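# Slide the paper roll onto the wooden holder's post

## Task

Fit the paper roll over the post of the wooden holder so that it sits down on the holder's base, then release it so no gripper is touching the roll.

## Robot and tools

Robot: two arms, left_arm and right_arm, each ending in a parallel two-finger gripper. The fingers point along the gripper's own +z axis and separate along its y axis. end_effector_position is the spot between the finger pads, roughly 1 cm short of the tips.

Frame: every position and orientation lives in one scene frame. Its origin sits at table-top height, halfway between the two arms' nominal bases; +z is up, +x reaches out over the table, and left_arm is on the +y side. Arm names do not match image sides. Reported hand positions and orientations may be off by a few centimetres, more at long reach. Friction and gravity can leave a gripper a centimetre or more from a commanded pose in free air, so an offset alone does not mean contact.

A row (used by execute_actions and move) is always 16 plain numbers, both arms, even if only one moves: x, y, z, qw, qx, qy, qz, opening for left_arm, then the same eight for right_arm. x, y, z are an absolute target position in metres in the scene frame; qw, qx, qy, qz an absolute target orientation, scalar first. Opening runs from -1 (closed) to +1 (fully open, 0.094 m) and is an absolute finger setting. To keep an arm still or keep its orientation, repeat one fixed pose and quaternion in its half of every row rather than copying the drifting reported values.

execute_actions takes "actions", a list with zero or one item, plus optional "cameras" (names, ["all"], or []). Empty list: returns the current state with pictures. {"rows": [...], "steps": n}: up to 15 rows, n from 5 to 15 control steps of 1/30 s (default 15); each row runs one step and the last row repeats to fill. Each target must lie within 0.6 m of that arm's last reported position along each gripper axis, or the call is rejected and nothing is sent. {"steps": n} alone waits up to 300 steps counted from the previous result, thinking time included. Pictures with actions come only if "cameras" requests them. A result is taken 5 steps before the action finishes; those steps run afterwards.

move takes "target": one row or a list of up to 15 rows (no 0.6 m rule). "speed": m/s from 0.002 to 0.5 (default 0.25), one value or one per target; rotation is capped at twice that in rad/s. "blend": corner rounding radius in m per target (default 0 stops at each). "blocking": false returns about 0.5 s after the start while motion continues. "cameras": default is every camera. Paths are straight, all arms finish together, last at least 0.5 s and are cut off after 10 s. They ignore obstacles and the other arm. Faster motion means more lag, more overshoot and harder impacts; aiming further past a contact presses harder. New openings in later list targets are applied only after everything comes to rest at that target. Avoid paths that pass close to an arm's own base; route around it. The result adds a "move:" line: done, off_target, moving, held or fault, plus active limits (limits=paced means the pose was clipped, limits=held means steps were withheld). Arms not named in the ending are done. Done or off_target says nothing about contact.

wait takes "seconds" (0 to 10) and optional "cameras"; it lets a running move continue and returns early when it ends. stop takes optional "cameras" and brakes the running move; it needs braking distance, and fingers keep moving. zoom_image takes "camera" (cam_high, cam_left_wrist, cam_right_wrist) and "region" [x0, y0, x1, y1] in pixels of that camera's latest image, at most 504 by 504. finished_scene takes "scene", the current scene's number, and ends it for good; call it only after the roll is seated and released.

Controller: each step the command is clipped to within 100 mm and 20 degrees of the measured pose, then solved by damped inverse kinematics, favouring position. Elbows stop just short of straight. Tiny moves may not start. Between calls no new commands are sent, though a held step keeps being retried. Hand target in results is where the controller is currently driving.

Gripping: grip_measured uses the opening scale; empty, it may read up to about 1.6 mm wide. On a hard part under full squeeze it reads up to about 3 mm (0.064) below the part's width, more for round parts. Fingers squeeze at full force (about 50 to 64 N per pad) once commanded about 0.05 below the touch reading (0.11 or more for round items); grip_measured does not show the touch. Close slowly on soft things. To release, command an opening well above grip_measured.

Joint velocities reading within noise means the arm is at rest. Joint torques include the arm's weight; joints 1 to 3 wrap at ±28 N m. Joint limits (rad): waist -2.618 to 3.054, shoulder 0 to 3.142, elbow 0 to 3.142 (straight 2.901), wrist pitch and yaw ±1.571, wrist roll ±2.094.

Cameras: cam_high (fixed, above looking down at the table), cam_left_wrist and cam_right_wrist, all 672x504; their calibration lines may be slightly off, and wrist images can lag while moving.

Avoid: dropping the roll or letting go while it moves, anything leaving the table, fast impacts, hard presses, the two arms colliding (may end the attempt), and arm stops. Holding loads, stretched arms or pushing against unreachable poses heat motors; MOTOR HOT appears near 75 °C, and at 90 °C the arm folds and stops working. Random brief tugs on a held part or pushes on loose objects may occur.

Each tool is called after ">>>" as name(argument=value, ...) on one line, values as JSON.

## Session

>>> execute_actions(actions=[])

Scene clock: 0.00 s of 4400.00 s.
left_arm: end_effector_position=(+0.3629, +0.4204, +0.1333) grip_measured=+1.000 end_effector_quat_wxyz=(+0.532, -0.221, +0.816, +0.055) | right_arm: end_effector_position=(+0.4447, -0.1811, +0.1836) grip_measured=+1.000 end_effector_quat_wxyz=(+0.228, -0.321, +0.854, +0.341)
Joint positions: left_arm=[0.482 1.157 0.419 0.293 0.121 -0.104 0.094] | right_arm=[0.031 2.183 2.08 -1.173 -0.805 -0.549 0.094]
Joint velocities: within noise
Joint torques (N m): no reading
Motor temperatures (°C): left_arm=[23 24 21 24 22 21 23] | right_arm=[23 23 23 22 22 23 24]
Heat: left arm: 24 °C; right arm: 24 °C.
Hand target: left_arm +0.3638, +0.4208, +0.1376; +0.536, -0.219, +0.813, +0.056 | right_arm +0.4442, -0.1793, +0.1925; +0.237, -0.325, +0.848, +0.345

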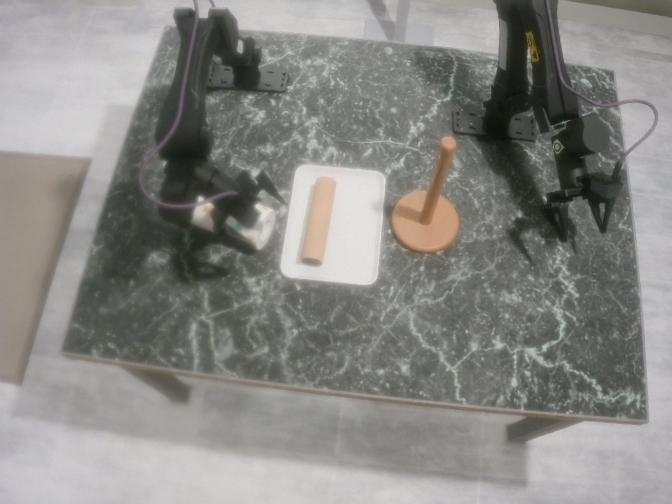

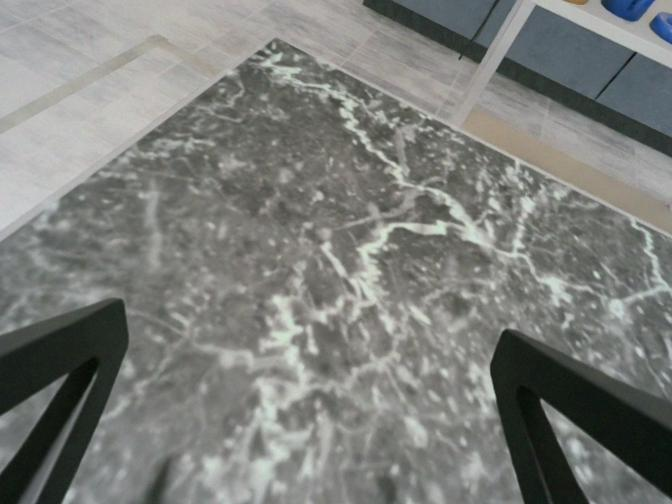

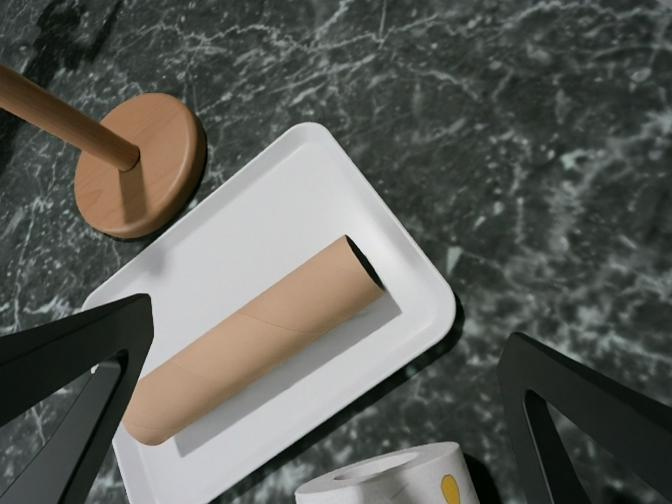

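>>> zoom_image(camera="cam_high", region=[140, 130, 480, 300])

>>> zoom_image(camera="cam_right_wrist", region=[250, 380, 560, 504])

Scaled by 1.482 from the camera's 672x504 image, which has a finer 960x720 frame.

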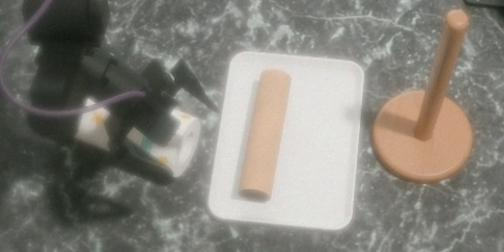

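Scaled by 1.626 from the camera's 672x504 image, which has a finer 960x720 frame.

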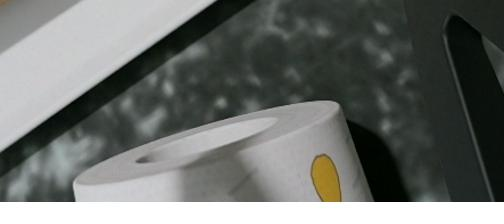

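>>> move(target=[0.3629,0.4204,0.1333,0.532,-0.221,0.816,0.055,1,0.39,-0.26,0.21,0,-0.636,0.772,0,1], speed=0.5)

Scene clock: 4.00 s of 4400.00 s.
left_arm: end_effector_position=(+0.3629, +0.4204, +0.1333) grip_measured=+1.000 end_effector_quat_wxyz=(+0.532, -0.221, +0.816, +0.055) | right_arm: end_effector_position=(+0.3995, -0.2599, +0.1969) grip_measured=+1.000 end_effector_quat_wxyz=(+0.074, -0.628, +0.774, -0.037)
Joint positions: left_arm=[0.482 1.157 0.419 0.293 0.121 -0.104 0.094] | right_arm=[0.147 2.129 2.295 -1.571 -0.01 -1.203 0.094]
Joint velocities: within noise
Joint torques (N m): left_arm=[-0.06 -3.67 7.39 2.06 0.02 -0.03] | right_arm=[0.55 -16.84 4.57 0.39 0.06 -0.01]
Motor temperatures (°C): left_arm=[23 24 22 25 22 21 23] | right_arm=[23 25 23 23 22 23 24]
Heat: left arm: 25 °C; right arm: 25 °C.
Hand target: left_arm +0.3629, +0.4204, +0.1333; +0.532, -0.221, +0.816, +0.055 | right_arm +0.3902, -0.2600, +0.2092; +0.077, -0.633, +0.769, -0.044
Off the commanded pose: left_arm 0.000 m, 0 deg | right_arm 0.016 m, 9 deg.
joint sent to its limit (right arm) — joint 4 (wrist pitch), lower limit.
Kept back: nothing.
move: off_target (right_arm)
camera_calibration:
cam_right_wrist: T_world_to_cam=[[0.987479, -0.0863968, 0.131988, -0.443746], [-0.135456, -0.893215, 0.428741, -0.238709], [0.0808522, -0.441252, -0.893734, 0.132882], [0, 0, 0, 1]] pos_world=[0.395112, -0.192922, 0.279675]

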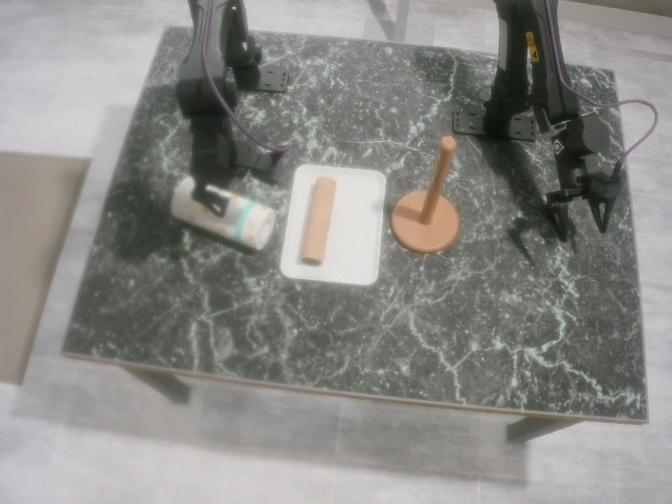

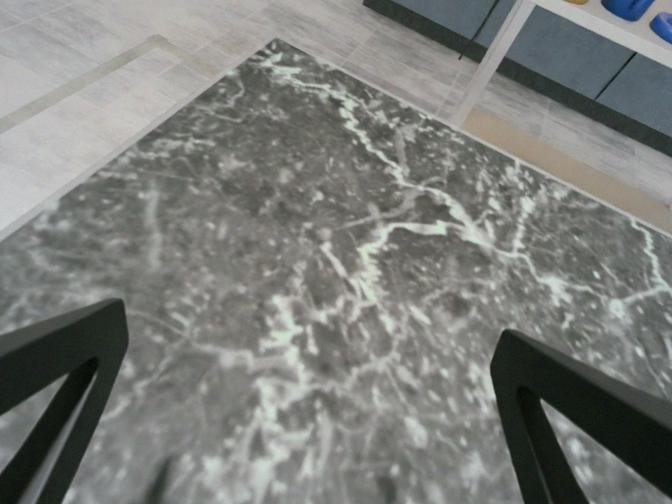

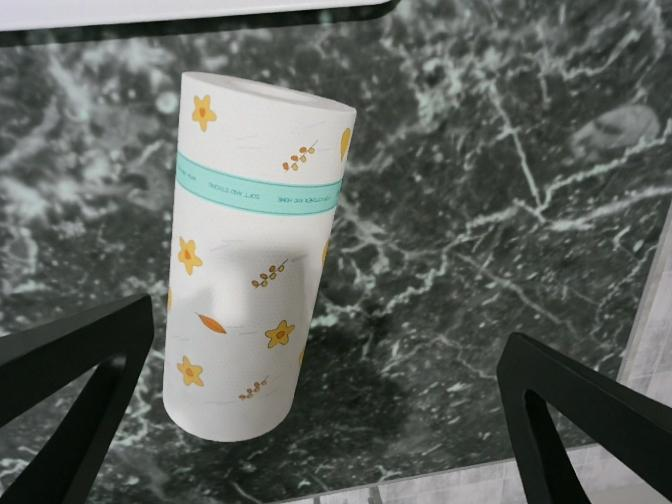

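>>> zoom_image(camera="cam_high", region=[160, 160, 300, 265])

>>> zoom_image(camera="cam_right_wrist", region=[130, 50, 430, 460])

Scaled by 3.600 from the camera's 672x504 image, which has a finer 960x720 frame.

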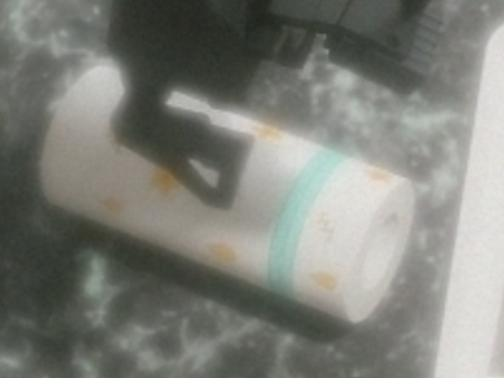

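Scaled by 1.229 from the camera's 672x504 image, which has a finer 960x720 frame.

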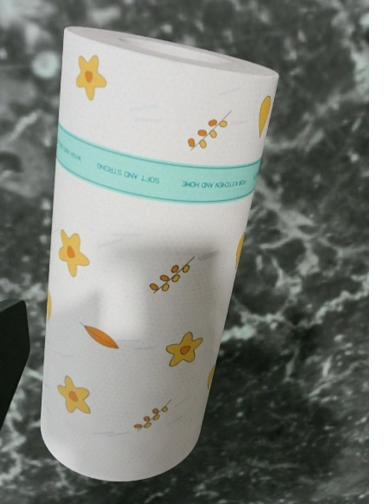

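>>> move(target=[0.3629,0.4204,0.1333,0.532,-0.221,0.816,0.055,1,0.369,-0.285,0.115,0,-0.608,0.793,0,1], speed=0.4, cameras=["cam_right_wrist"])

Scene clock: 6.30 s of 4400.00 s.
left_arm: end_effector_position=(+0.3629, +0.4204, +0.1333) grip_measured=+1.000 end_effector_quat_wxyz=(+0.532, -0.221, +0.816, +0.055) | right_arm: end_effector_position=(+0.3706, -0.2840, +0.1109) grip_measured=+1.000 end_effector_quat_wxyz=(-0.006, -0.611, +0.791, +0.005)
Joint positions: left_arm=[0.482 1.157 0.419 0.293 0.121 -0.104 0.094] | right_arm=[0.102 2.095 1.903 -1.393 -0.002 -1.2 0.094]
Joint velocities: within noise
Joint torques (N m): left_arm=[-0.03 -3.71 7.34 2.06 0 -0.02] | right_arm=[-0.09 -14.61 4.71 0.28 0.03 0.11]
Motor temperatures (°C): left_arm=[23 24 22 26 22 21 23] | right_arm=[23 25 23 23 22 23 24]
Heat: left arm: 26 °C; right arm: 25 °C.
Hand target: left_arm +0.3629, +0.4204, +0.1333; +0.532, -0.221, +0.816, +0.055 | right_arm +0.3690, -0.2851, +0.1149; +0.000, -0.608, +0.794, +0.000
Off the commanded pose: left_arm 0.000 m, 0 deg | right_arm 0.005 m, 1 deg.
Kept back: nothing.
move: done
camera_calibration:
cam_right_wrist: T_world_to_cam=[[0.990365, -0.132649, -0.0397777, -0.401119], [-0.0977957, -0.873276, 0.47731, -0.240898], [-0.0980517, -0.46882, -0.877834, 0.10443], [0, 0, 0, 1]] pos_world=[0.383935, -0.21462, 0.190699]
Images, in order (width x height): cam_right_wrist 672x504.

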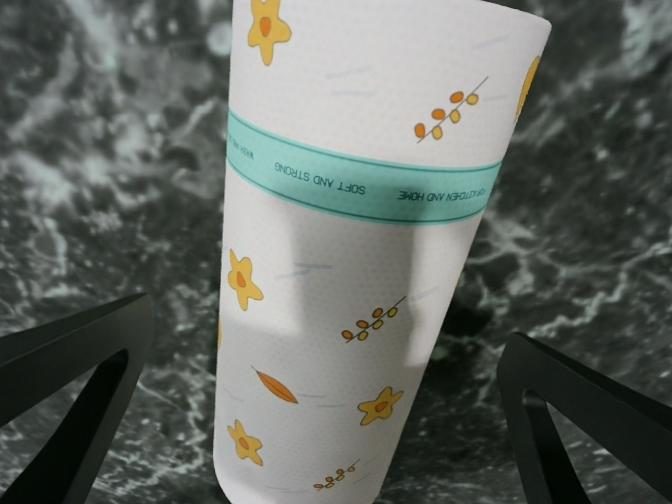

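>>> move(target=[0.3629,0.4204,0.1333,0.532,-0.221,0.816,0.055,1,0.373,-0.284,0.052,0,-0.594,0.804,0,1], speed=0.12)

Scene clock: 8.27 s of 4400.00 s.
left_arm: end_effector_position=(+0.3629, +0.4204, +0.1333) grip_measured=+1.000 end_effector_quat_wxyz=(+0.532, -0.221, +0.816, +0.055) | right_arm: end_effector_position=(+0.3760, -0.2833, +0.0603) grip_measured=+1.000 end_effector_quat_wxyz=(+0.008, -0.597, +0.802, -0.003)
Joint positions: left_arm=[0.482 1.157 0.419 0.293 0.121 -0.104 0.094] | right_arm=[0.102 2.095 1.702 -1.16 -0.002 -1.164 0.094]
Joint velocities: within noise
Joint torques (N m): left_arm=[-0.06 -3.71 7.34 2.07 0 -0.03] | right_arm=[-0.01 -11.71 4.96 0.35 0.03 0.1]
Motor temperatures (°C): left_arm=[23 24 22 26 22 21 23] | right_arm=[23 25 23 23 22 23 24]
Heat: left arm: 26 °C; right arm: 25 °C.
Hand target: left_arm +0.3629, +0.4204, +0.1333; +0.532, -0.221, +0.816, +0.055 | right_arm +0.3729, -0.2841, +0.0521; +0.000, -0.594, +0.804, +0.000
Off the commanded pose: left_arm 0.000 m, 0 deg | right_arm 0.009 m, 1 deg.
Kept back: nothing.
move: done
camera_calibration:
cam_right_wrist: T_world_to_cam=[[0.985621, -0.168749, -0.0086159, -0.418693], [-0.144949, -0.870618, 0.470121, -0.196788], [-0.0868334, -0.462112, -0.88256, 0.0588434], [0, 0, 0, 1]] pos_world=[0.389258, -0.214789, 0.14084]

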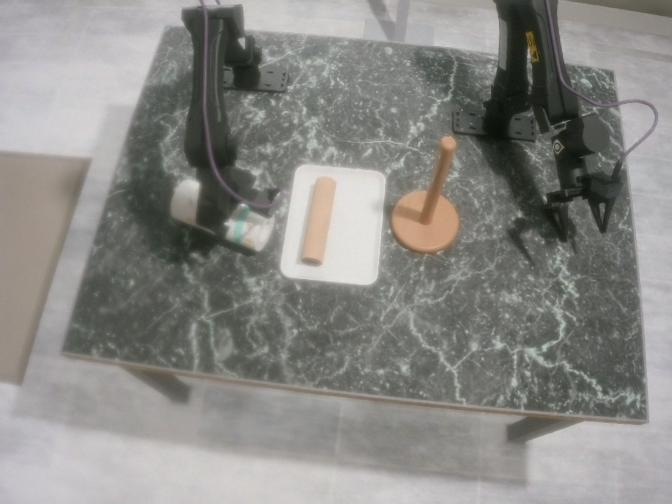

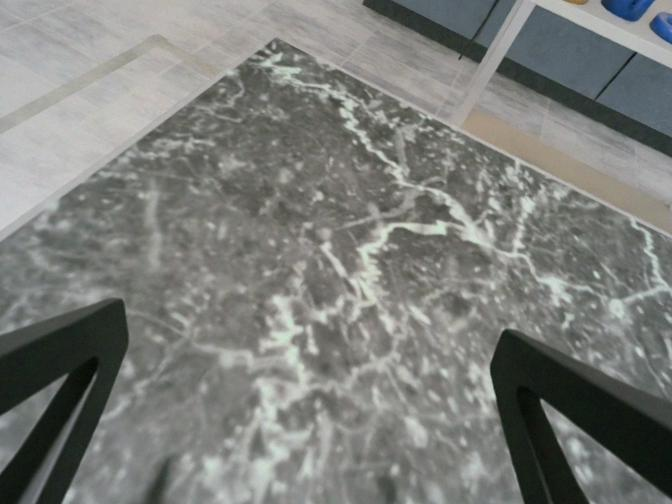

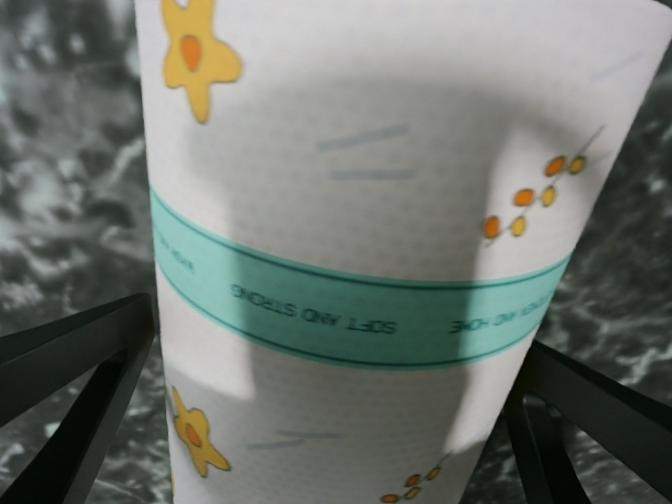

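>>> move(target=[[0.3629,0.4204,0.1333,0.532,-0.221,0.816,0.055,1,0.372,-0.284,0.034,0,-0.594,0.804,0,1],[0.3629,0.4204,0.1333,0.532,-0.221,0.816,0.055,1,0.372,-0.284,0.036,0,-0.594,0.804,0,0.5]], speed=0.12, cameras=["cam_right_wrist"])

Scene clock: 10.00 s of 4400.00 s.
left_arm: end_effector_position=(+0.3629, +0.4204, +0.1333) grip_measured=+1.000 end_effector_quat_wxyz=(+0.532, -0.221, +0.816, +0.055) | right_arm: end_effector_position=(+0.3751, -0.2835, +0.0468) grip_measured=+0.658 end_effector_quat_wxyz=(+0.011, -0.596, +0.803, -0.005)
Joint positions: left_arm=[0.482 1.157 0.419 0.293 0.121 -0.104 0.094] | right_arm=[0.102 2.095 1.647 -1.099 -0.002 -1.163 0.078]
Joint velocities: within noise
Joint torques (N m): left_arm=[-0.05 -3.66 7.31 2.05 0.02 -0.04] | right_arm=[0.03 -10.8 5.29 0.35 0.05 0.08]
Motor temperatures (°C): left_arm=[23 24 22 26 22 21 23] | right_arm=[23 25 23 23 22 23 24]
Heat: left arm: 26 °C; right arm: 25 °C.
Hand target: left_arm +0.3629, +0.4204, +0.1333; +0.532, -0.221, +0.816, +0.055 | right_arm +0.3718, -0.2841, +0.0362; +0.000, -0.594, +0.804, +0.000
Off the commanded pose: left_arm 0.000 m, 0 deg | right_arm 0.011 m, 1 deg.
Kept back: nothing.
move: off_target (right_arm); target 2's new opening was sent with right_arm's hand 0.011 m and 1 deg from that target
camera_calibration:
cam_right_wrist: T_world_to_cam=[[0.985462, -0.169882, -0.00229491, -0.418566], [-0.148995, -0.870632, 0.468829, -0.189132], [-0.0816437, -0.461671, -0.883286, 0.0449891], [0, 0, 0, 1]] pos_world=[0.387974, -0.215001, 0.127448]
Images, in order (width x height): cam_right_wrist 672x504.

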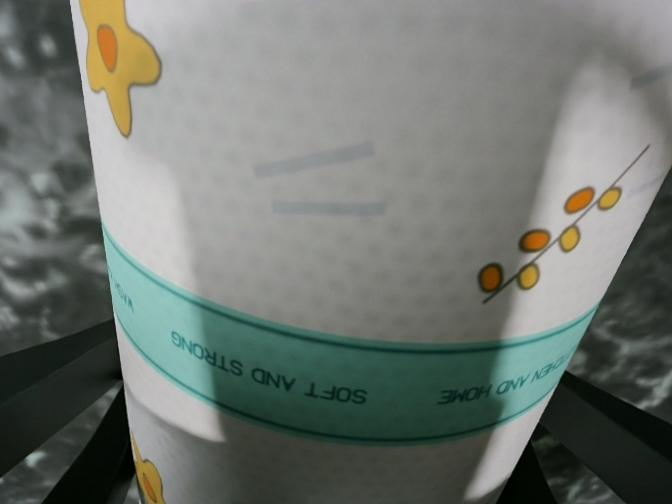

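>>> move(target=[[0.3629,0.4204,0.1333,0.532,-0.221,0.816,0.055,1,0.37,-0.28,0.22,0.08,-0.58,0.81,0.05,0.45],[0.3629,0.4204,0.1333,0.532,-0.221,0.816,0.055,1,0.30,-0.06,0.46,0.632,-0.316,0.632,0.316,0.45]], speed=0.4, blend=0.08)

Scene clock: 13.40 s of 4400.00 s.
left_arm: end_effector_position=(+0.3629, +0.4204, +0.1333) grip_measured=+1.000 end_effector_quat_wxyz=(+0.532, -0.221, +0.816, +0.055) | right_arm: end_effector_position=(+0.3069, -0.0579, +0.4509) grip_measured=+0.666 end_effector_quat_wxyz=(+0.620, -0.321, +0.644, +0.315)
Joint positions: left_arm=[0.482 1.157 0.419 0.293 0.121 -0.104 0.094] | right_arm=[0.504 1.32 1.425 -0.142 -0.415 -0.008 0.078]
Joint velocities: within noise
Joint torques (N m): left_arm=[-0.09 -3.62 7.35 2.07 0.02 -0.02] | right_arm=[0.69 -8.14 6.01 2.21 0.12 0.09]
Motor temperatures (°C): left_arm=[23 24 22 27 22 21 23] | right_arm=[23 26 23 23 22 23 24]
Heat: left arm: 27 °C; right arm: 26 °C.
Hand target: left_arm +0.3629, +0.4204, +0.1333; +0.532, -0.221, +0.816, +0.055 | right_arm +0.2999, -0.0601, +0.4601; +0.632, -0.316, +0.632, +0.316
Off the commanded pose: left_arm 0.000 m, 0 deg | right_arm 0.012 m, 2 deg.
Kept back: nothing.
move: off_target (right_arm)
camera_calibration:
cam_right_wrist: T_world_to_cam=[[0.814501, -0.568947, 0.113524, -0.334926], [-0.211404, -0.473281, -0.855169, 0.446849], [0.540274, 0.672536, -0.505765, 0.205106], [0, 0, 0, 1]] pos_world=[0.25645, -0.117012, 0.523889]

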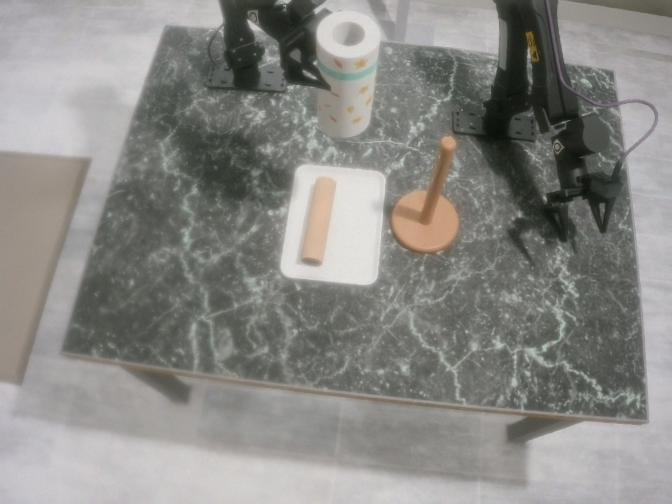

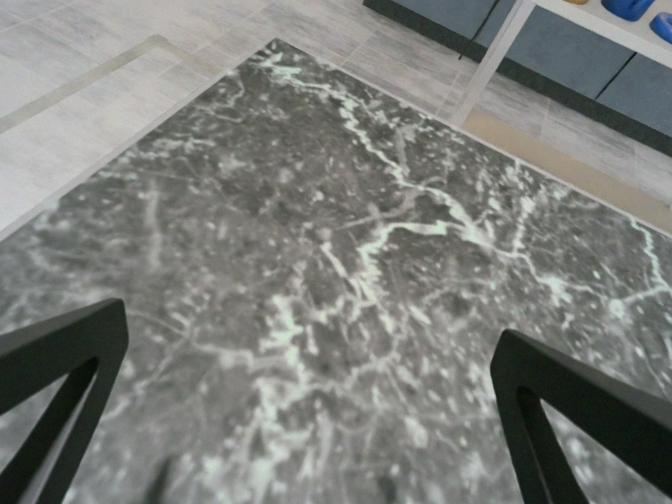

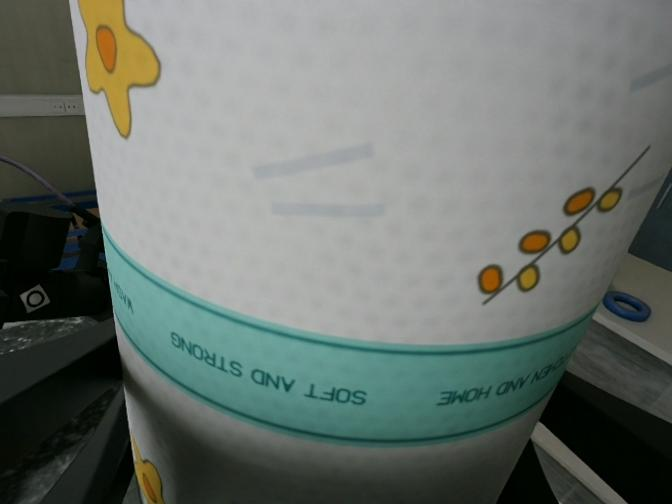

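>>> move(target=[0.3629,0.4204,0.1333,0.532,-0.221,0.816,0.055,1,0.315,0.119,0.484,0.643,-0.311,0.620,0.317,0.45], speed=0.3)

>>> zoom_image(camera="cam_high", region=[360, 0, 560, 260])

Scene clock: 15.43 s of 4400.00 s.
left_arm: end_effector_position=(+0.3629, +0.4204, +0.1333) grip_measured=+1.000 end_effector_quat_wxyz=(+0.532, -0.221, +0.816, +0.055) | right_arm: end_effector_position=(+0.3101, +0.1176, +0.4756) grip_measured=+0.666 end_effector_quat_wxyz=(+0.635, -0.318, +0.627, +0.320)
Joint positions: left_arm=[0.482 1.157 0.419 0.293 0.121 -0.104 0.094] | right_arm=[0.906 1.799 1.953 -0.141 -0.018 -0.003 0.078]
Joint velocities: within noise
Joint torques (N m): left_arm=[-0.08 -3.67 7.38 2.06 0.02 -0.03] | right_arm=[-0.08 -8.95 11.26 1.98 0.17 -0.02]
Motor temperatures (°C): left_arm=[23 24 22 27 22 21 23] | right_arm=[23 26 24 24 22 23 24]
Heat: left arm: 27 °C; right arm: 26 °C.
Hand target: left_arm +0.3629, +0.4204, +0.1333; +0.532, -0.221, +0.816, +0.055 | right_arm +0.3146, +0.1187, +0.4836; +0.645, -0.312, +0.621, +0.318
Off the commanded pose: left_arm 0.000 m, 0 deg | right_arm 0.010 m, 1 deg.
Kept back: nothing.
move: done
camera_calibration:
cam_right_wrist: T_world_to_cam=[[0.813396, -0.56813, 0.124962, -0.245633], [-0.177779, -0.447322, -0.876526, 0.548342], [0.553879, 0.690747, -0.464852, 0.0719508], [0, 0, 0, 1]] pos_world=[0.257429, 0.0560343, 0.544777]

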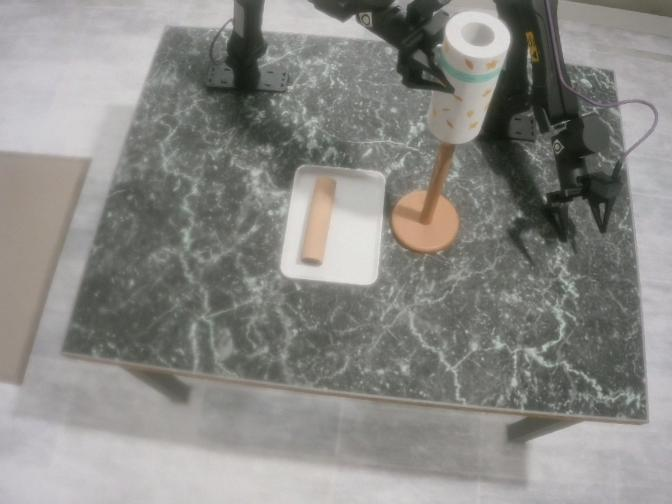

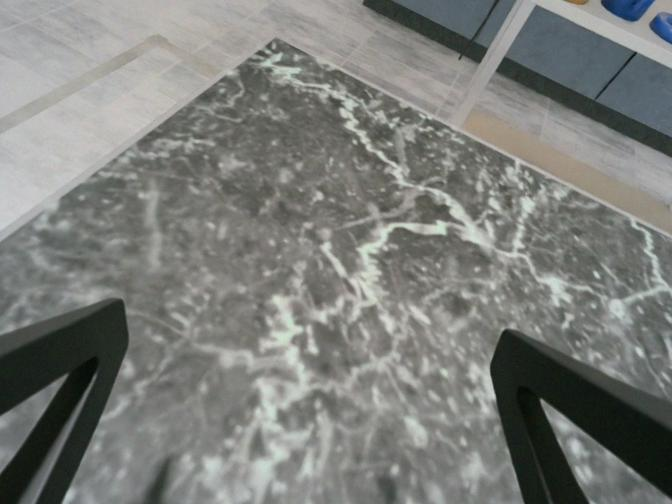

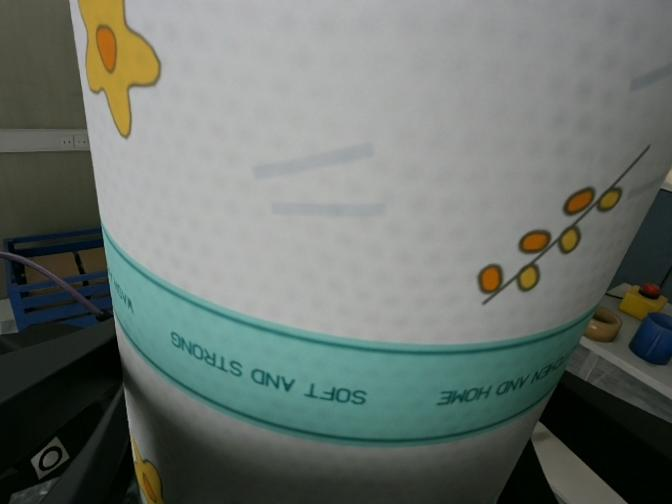

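Scaled by 1.938 from the camera's 672x504 image, which has a finer 960x720 frame.

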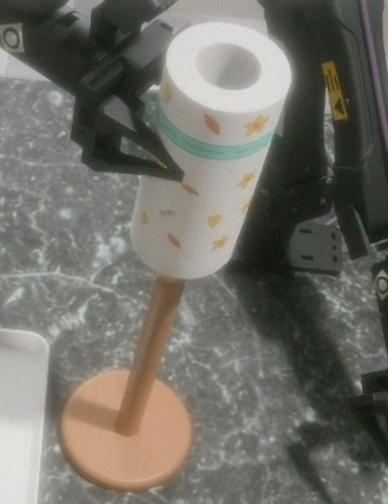

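>>> move(target=[[0.3629,0.4204,0.1333,0.532,-0.221,0.816,0.055,1,0.325,0.1155,0.475,0.643,-0.311,0.620,0.317,0.45],[0.3629,0.4204,0.1333,0.532,-0.221,0.816,0.055,1,0.325,0.1155,0.413,0.643,-0.311,0.620,0.317,0.45]], speed=0.1, cameras=["cam_high"])

>>> zoom_image(camera="cam_high", region=[360, 0, 560, 260])

Scene clock: 18.07 s of 4400.00 s.
left_arm: end_effector_position=(+0.3629, +0.4204, +0.1333) grip_measured=+1.000 end_effector_quat_wxyz=(+0.532, -0.221, +0.816, +0.055) | right_arm: end_effector_position=(+0.3315, +0.1244, +0.3890) grip_measured=+0.666 end_effector_quat_wxyz=(+0.626, -0.317, +0.642, +0.308)
Joint positions: left_arm=[0.482 1.157 0.419 0.293 0.121 -0.104 0.094] | right_arm=[0.884 1.799 1.637 0.137 -0.02 -0.003 0.078]
Joint velocities: within noise
Joint torques (N m): left_arm=[-0.09 -3.74 7.36 2.07 0.01 -0.04] | right_arm=[-0.28 -15.19 7.01 2.23 -0.14 -0.01]
Motor temperatures (°C): left_arm=[23 24 22 27 22 21 23] | right_arm=[23 26 24 24 22 23 25]
Heat: left arm: 27 °C; right arm: 26 °C.
Hand target: left_arm +0.3629, +0.4204, +0.1333; +0.532, -0.221, +0.816, +0.055 | right_arm +0.3250, +0.1157, +0.4127; +0.644, -0.312, +0.622, +0.317
Off the commanded pose: left_arm 0.000 m, 0 deg | right_arm 0.026 m, 3 deg.
Kept back: nothing.
move: off_target (right_arm)
Images, in order (width x height): cam_high 672x504.

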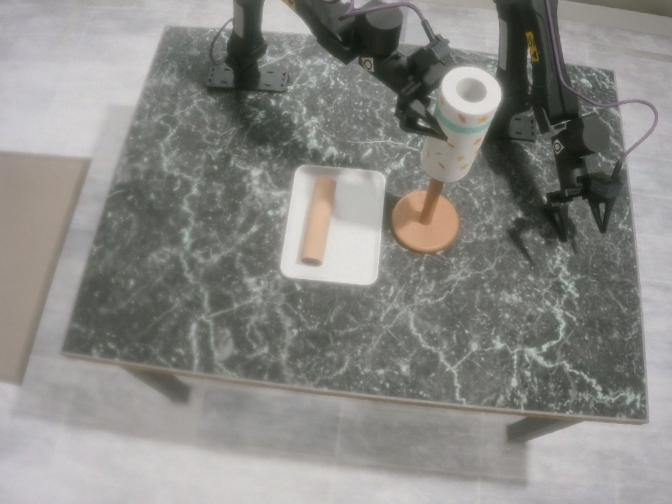

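Scaled by 1.938 from the camera's 672x504 image, which has a finer 960x720 frame.

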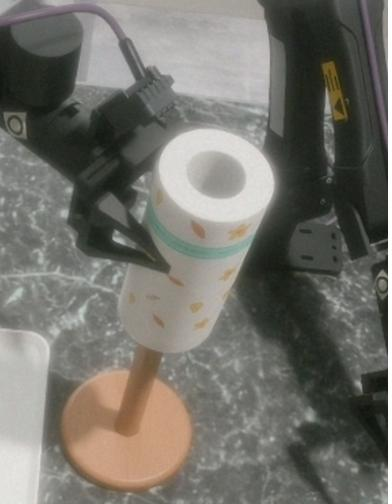

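>>> move(target=[[0.3629,0.4204,0.1333,0.532,-0.221,0.816,0.055,1,0.316,0.107,0.40,0.650,-0.310,0.608,0.324,0.45],[0.3629,0.4204,0.1333,0.532,-0.221,0.816,0.055,1,0.316,0.107,0.24,0.650,-0.310,0.608,0.324,0.45]], speed=0.15, cameras=["cam_high"], blend=0.02)

>>> zoom_image(camera="cam_high", region=[360, 40, 560, 300])

Scene clock: 20.47 s of 4400.00 s.
left_arm: end_effector_position=(+0.3629, +0.4204, +0.1333) grip_measured=+1.000 end_effector_quat_wxyz=(+0.532, -0.221, +0.816, +0.055) | right_arm: end_effector_position=(+0.3155, +0.1076, +0.2448) grip_measured=+0.666 end_effector_quat_wxyz=(+0.648, -0.310, +0.616, +0.323)
Joint positions: left_arm=[0.482 1.157 0.419 0.293 0.121 -0.104 0.094] | right_arm=[0.884 1.869 1.048 0.87 -0.031 -0.003 0.078]
Joint velocities: within noise
Joint torques (N m): left_arm=[-0.13 -3.73 7.39 2.08 0.05 -0.03] | right_arm=[-0.32 -9.68 5.76 2.38 -0.13 -0.01]
Motor temperatures (°C): left_arm=[23 24 23 27 22 21 23] | right_arm=[23 26 24 25 22 23 25]
Heat: left arm: 27 °C; right arm: 26 °C.
Hand target: left_arm +0.3629, +0.4204, +0.1333; +0.532, -0.221, +0.816, +0.055 | right_arm +0.3158, +0.1070, +0.2400; +0.652, -0.311, +0.610, +0.325
Off the commanded pose: left_arm 0.000 m, 0 deg | right_arm 0.005 m, 1 deg.
Kept back: nothing.
move: done; blend cut to 0.0089 m at target 1
Images, in order (width x height): cam_high 672x504.

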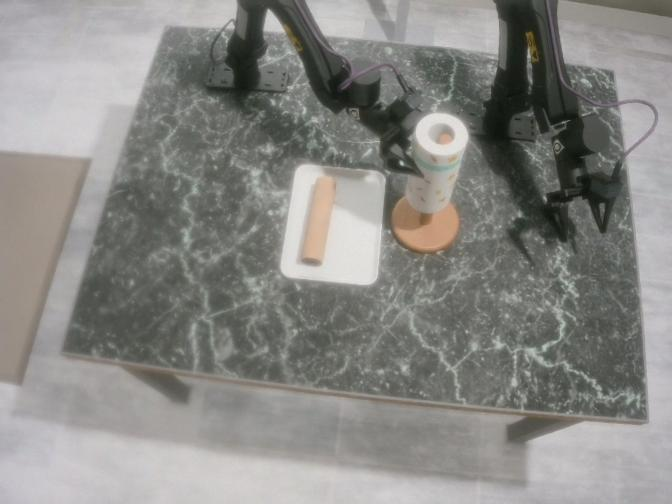

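Scaled by 1.938 from the camera's 672x504 image, which has a finer 960x720 frame.

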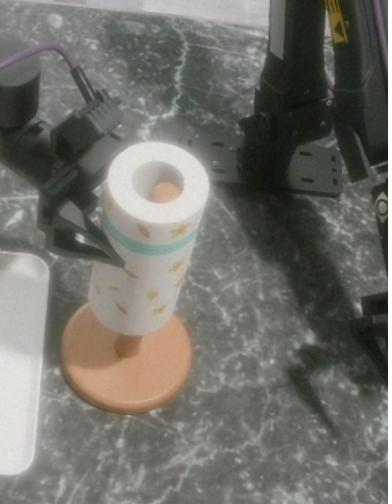

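>>> move(target=[[0.3629,0.4204,0.1333,0.532,-0.221,0.816,0.055,1,0.320,0.110,0.235,0.643,-0.312,0.622,0.320,0.45],[0.3629,0.4204,0.1333,0.532,-0.221,0.816,0.055,1,0.320,0.110,0.172,0.643,-0.312,0.622,0.320,0.45]], speed=0.12, blend=0.01, cameras=["cam_high"])

>>> zoom_image(camera="cam_high", region=[360, 40, 560, 300])

Scene clock: 21.97 s of 4400.00 s.
left_arm: end_effector_position=(+0.3629, +0.4204, +0.1333) grip_measured=+1.000 end_effector_quat_wxyz=(+0.532, -0.221, +0.816, +0.055) | right_arm: end_effector_position=(+0.3190, +0.1120, +0.1783) grip_measured=+0.666 end_effector_quat_wxyz=(+0.640, -0.314, +0.624, +0.319)
Joint positions: left_arm=[0.482 1.157 0.419 0.293 0.121 -0.104 0.094] | right_arm=[0.884 2.039 0.993 1.069 -0.031 -0.003 0.078]
Joint velocities: within noise
Joint torques (N m): left_arm=[-0.12 -3.71 7.35 2.09 0.03 -0.02] | right_arm=[-0.42 -10.15 5.19 2.36 -0.04 0.03]
Motor temperatures (°C): left_arm=[23 24 23 28 22 21 23] | right_arm=[23 26 24 25 22 23 25]
Heat: left arm: 28 °C; right arm: 26 °C.
Hand target: left_arm +0.3629, +0.4204, +0.1333; +0.532, -0.221, +0.816, +0.055 | right_arm +0.3198, +0.1100, +0.1721; +0.643, -0.312, +0.622, +0.320
Off the commanded pose: left_arm 0.000 m, 0 deg | right_arm 0.007 m, 0 deg.
Kept back: nothing.
move: done; blend cut to 0.0077 m at target 1
Images, in order (width x height): cam_high 672x504.

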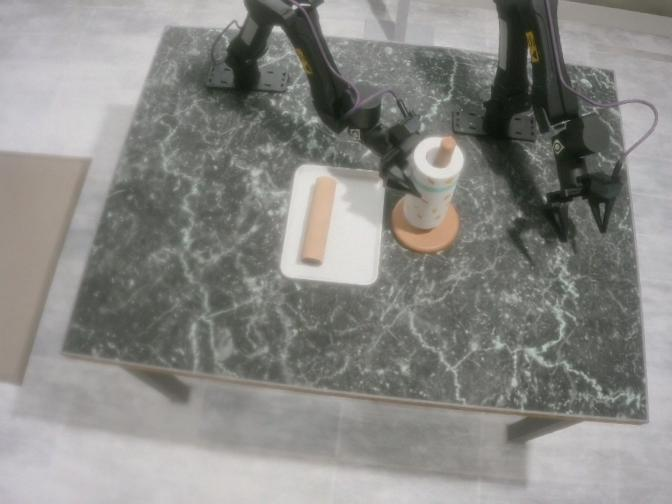

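Scaled by 1.938 from the camera's 672x504 image, which has a finer 960x720 frame.

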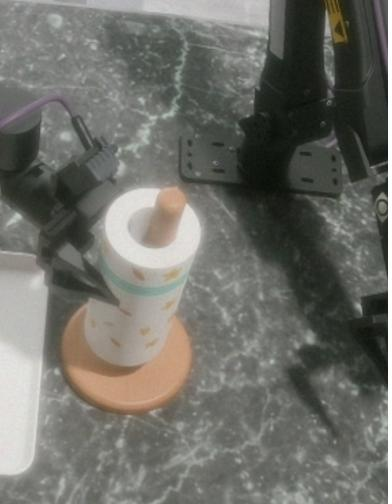

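>>> move(target=[0.3629,0.4204,0.1333,0.532,-0.221,0.816,0.055,1,0.322,0.111,0.140,0.643,-0.312,0.622,0.320,0.45], speed=0.06, cameras=["cam_high"])

>>> zoom_image(camera="cam_high", region=[360, 40, 560, 300])

Scene clock: 23.30 s of 4400.00 s.
left_arm: end_effector_position=(+0.3629, +0.4204, +0.1333) grip_measured=+1.000 end_effector_quat_wxyz=(+0.532, -0.221, +0.816, +0.055) | right_arm: end_effector_position=(+0.3214, +0.1149, +0.1530) grip_measured=+0.666 end_effector_quat_wxyz=(+0.647, -0.311, +0.618, +0.322)
Joint positions: left_arm=[0.482 1.157 0.419 0.293 0.121 -0.104 0.094] | right_arm=[0.884 2.14 0.993 1.191 -0.031 -0.003 0.078]
Joint velocities: within noise
Joint torques (N m): left_arm=[-0.05 -3.7 7.28 2.04 0.01 -0.02] | right_arm=[-0.53 -10.21 4.22 2.23 -0.09 0.04]
Motor temperatures (°C): left_arm=[23 24 23 28 22 21 23] | right_arm=[23 26 24 26 22 23 25]
Heat: left arm: 28 °C; right arm: 26 °C.
Hand target: left_arm +0.3629, +0.4204, +0.1333; +0.532, -0.221, +0.816, +0.055 | right_arm +0.3218, +0.1110, +0.1402; +0.643, -0.312, +0.622, +0.320
Off the commanded pose: left_arm 0.000 m, 0 deg | right_arm 0.014 m, 1 deg.
Kept back: nothing.
move: off_target (right_arm)
Images, in order (width x height): cam_high 672x504.

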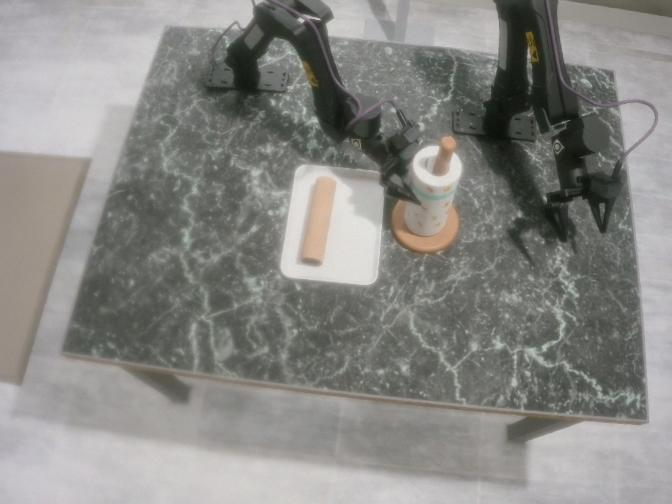

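Scaled by 1.938 from the camera's 672x504 image, which has a finer 960x720 frame.

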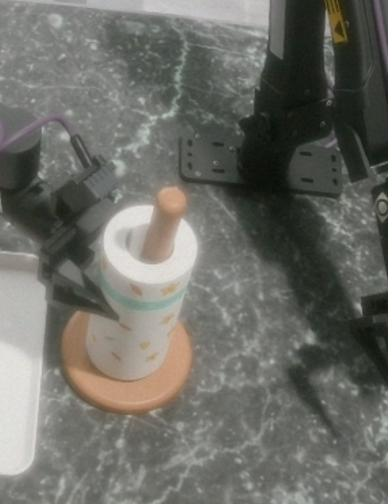

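>>> move(target=[0.3629,0.4204,0.1333,0.532,-0.221,0.816,0.055,1,0.324,0.111,0.126,0.643,-0.312,0.622,0.320,0.45], speed=0.06, cameras=["cam_high"])

>>> zoom_image(camera="cam_high", region=[360, 120, 500, 260])

Scene clock: 24.23 s of 4400.00 s.
left_arm: end_effector_position=(+0.3629, +0.4204, +0.1333) grip_measured=+1.000 end_effector_quat_wxyz=(+0.532, -0.221, +0.816, +0.055) | right_arm: end_effector_position=(+0.3230, +0.1142, +0.1471) grip_measured=+0.666 end_effector_quat_wxyz=(+0.654, -0.306, +0.611, +0.324)
Joint positions: left_arm=[0.482 1.157 0.419 0.293 0.121 -0.104 0.094] | right_arm=[0.88 2.179 0.993 1.253 -0.031 -0.003 0.078]
Joint velocities: within noise
Joint torques (N m): left_arm=[-0.08 -3.69 7.35 2.06 0.02 -0.03] | right_arm=[-0.64 -9.55 4.26 2.01 -0.14 0.03]
Motor temperatures (°C): left_arm=[23 24 23 28 22 21 23] | right_arm=[23 26 24 26 22 23 25]
Heat: left arm: 28 °C; right arm: 26 °C.
Hand target: left_arm +0.3629, +0.4204, +0.1333; +0.532, -0.221, +0.816, +0.055 | right_arm +0.3237, +0.1106, +0.1264; +0.643, -0.312, +0.622, +0.320
Off the commanded pose: left_arm 0.000 m, 0 deg | right_arm 0.021 m, 2 deg.
Kept back: nothing.
move: off_target (right_arm)
Images, in order (width x height): cam_high 672x504.

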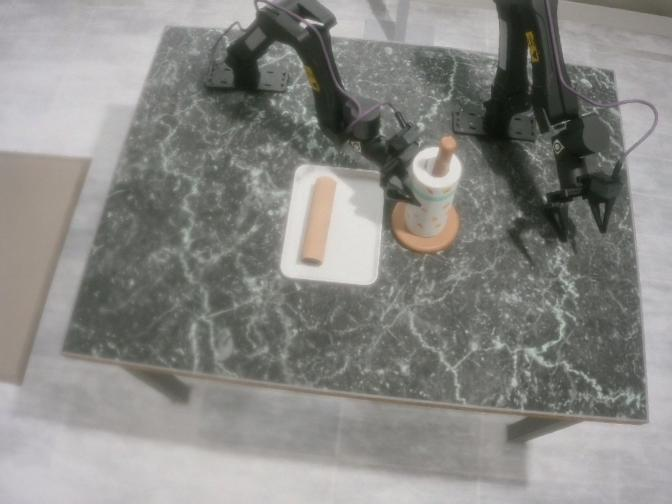

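Scaled by 3.600 from the camera's 672x504 image, which has a finer 960x720 frame.

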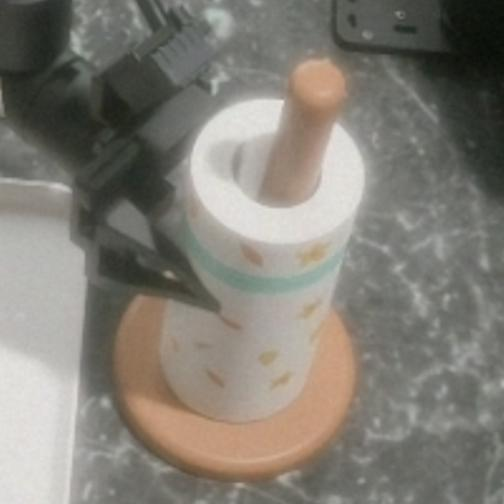

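>>> move(target=[[0.3629,0.4204,0.1333,0.532,-0.221,0.816,0.055,1,0.323,0.114,0.144,0.648,-0.309,0.617,0.322,1],[0.3629,0.4204,0.1333,0.532,-0.221,0.816,0.055,1,0.245,0.009,0.147,0.648,-0.309,0.617,0.322,1]], speed=[0.1,0.15], cameras=["cam_high"])

Scene clock: 26.57 s of 4400.00 s.
left_arm: end_effector_position=(+0.3629, +0.4204, +0.1333) grip_measured=+1.000 end_effector_quat_wxyz=(+0.532, -0.221, +0.816, +0.055) | right_arm: end_effector_position=(+0.2469, +0.0131, +0.1346) grip_measured=+0.998 end_effector_quat_wxyz=(+0.639, -0.312, +0.628, +0.316)
Joint positions: left_arm=[0.482 1.157 0.419 0.293 0.121 -0.104 0.094] | right_arm=[0.868 1.905 0.437 1.485 -0.039 -0.003 0.094]
Joint velocities: within noise
Joint torques (N m): left_arm=[-0.06 -3.64 7.36 2.08 0.02 -0.03] | right_arm=[-0.64 -11.56 2.76 2.04 -0.15 0.03]
Motor temperatures (°C): left_arm=[23 24 23 28 22 21 23] | right_arm=[23 26 24 26 22 23 25]
Heat: left arm: 28 °C; right arm: 26 °C.
Hand target: left_arm +0.3629, +0.4204, +0.1333; +0.532, -0.221, +0.816, +0.055 | right_arm +0.2452, +0.0092, +0.1468; +0.648, -0.309, +0.617, +0.322
Off the commanded pose: left_arm 0.000 m, 0 deg | right_arm 0.013 m, 2 deg.
Kept back: nothing.
move: off_target (right_arm)
Images, in order (width x height): cam_high 672x504.

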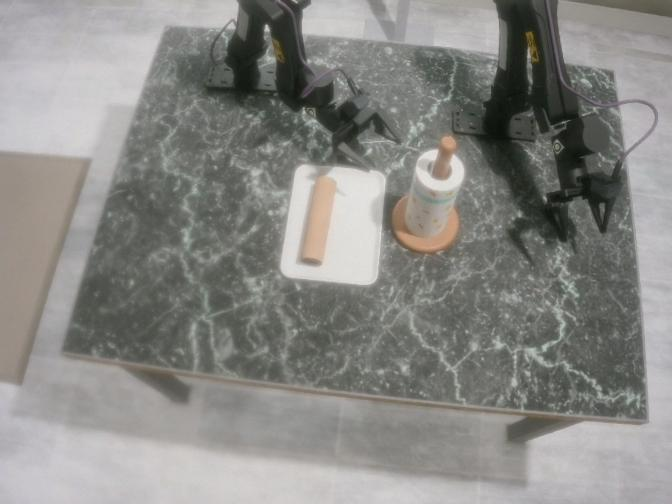

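Released and resting.

>>> finished_scene(scene=1)

The scene is finished: the task was done.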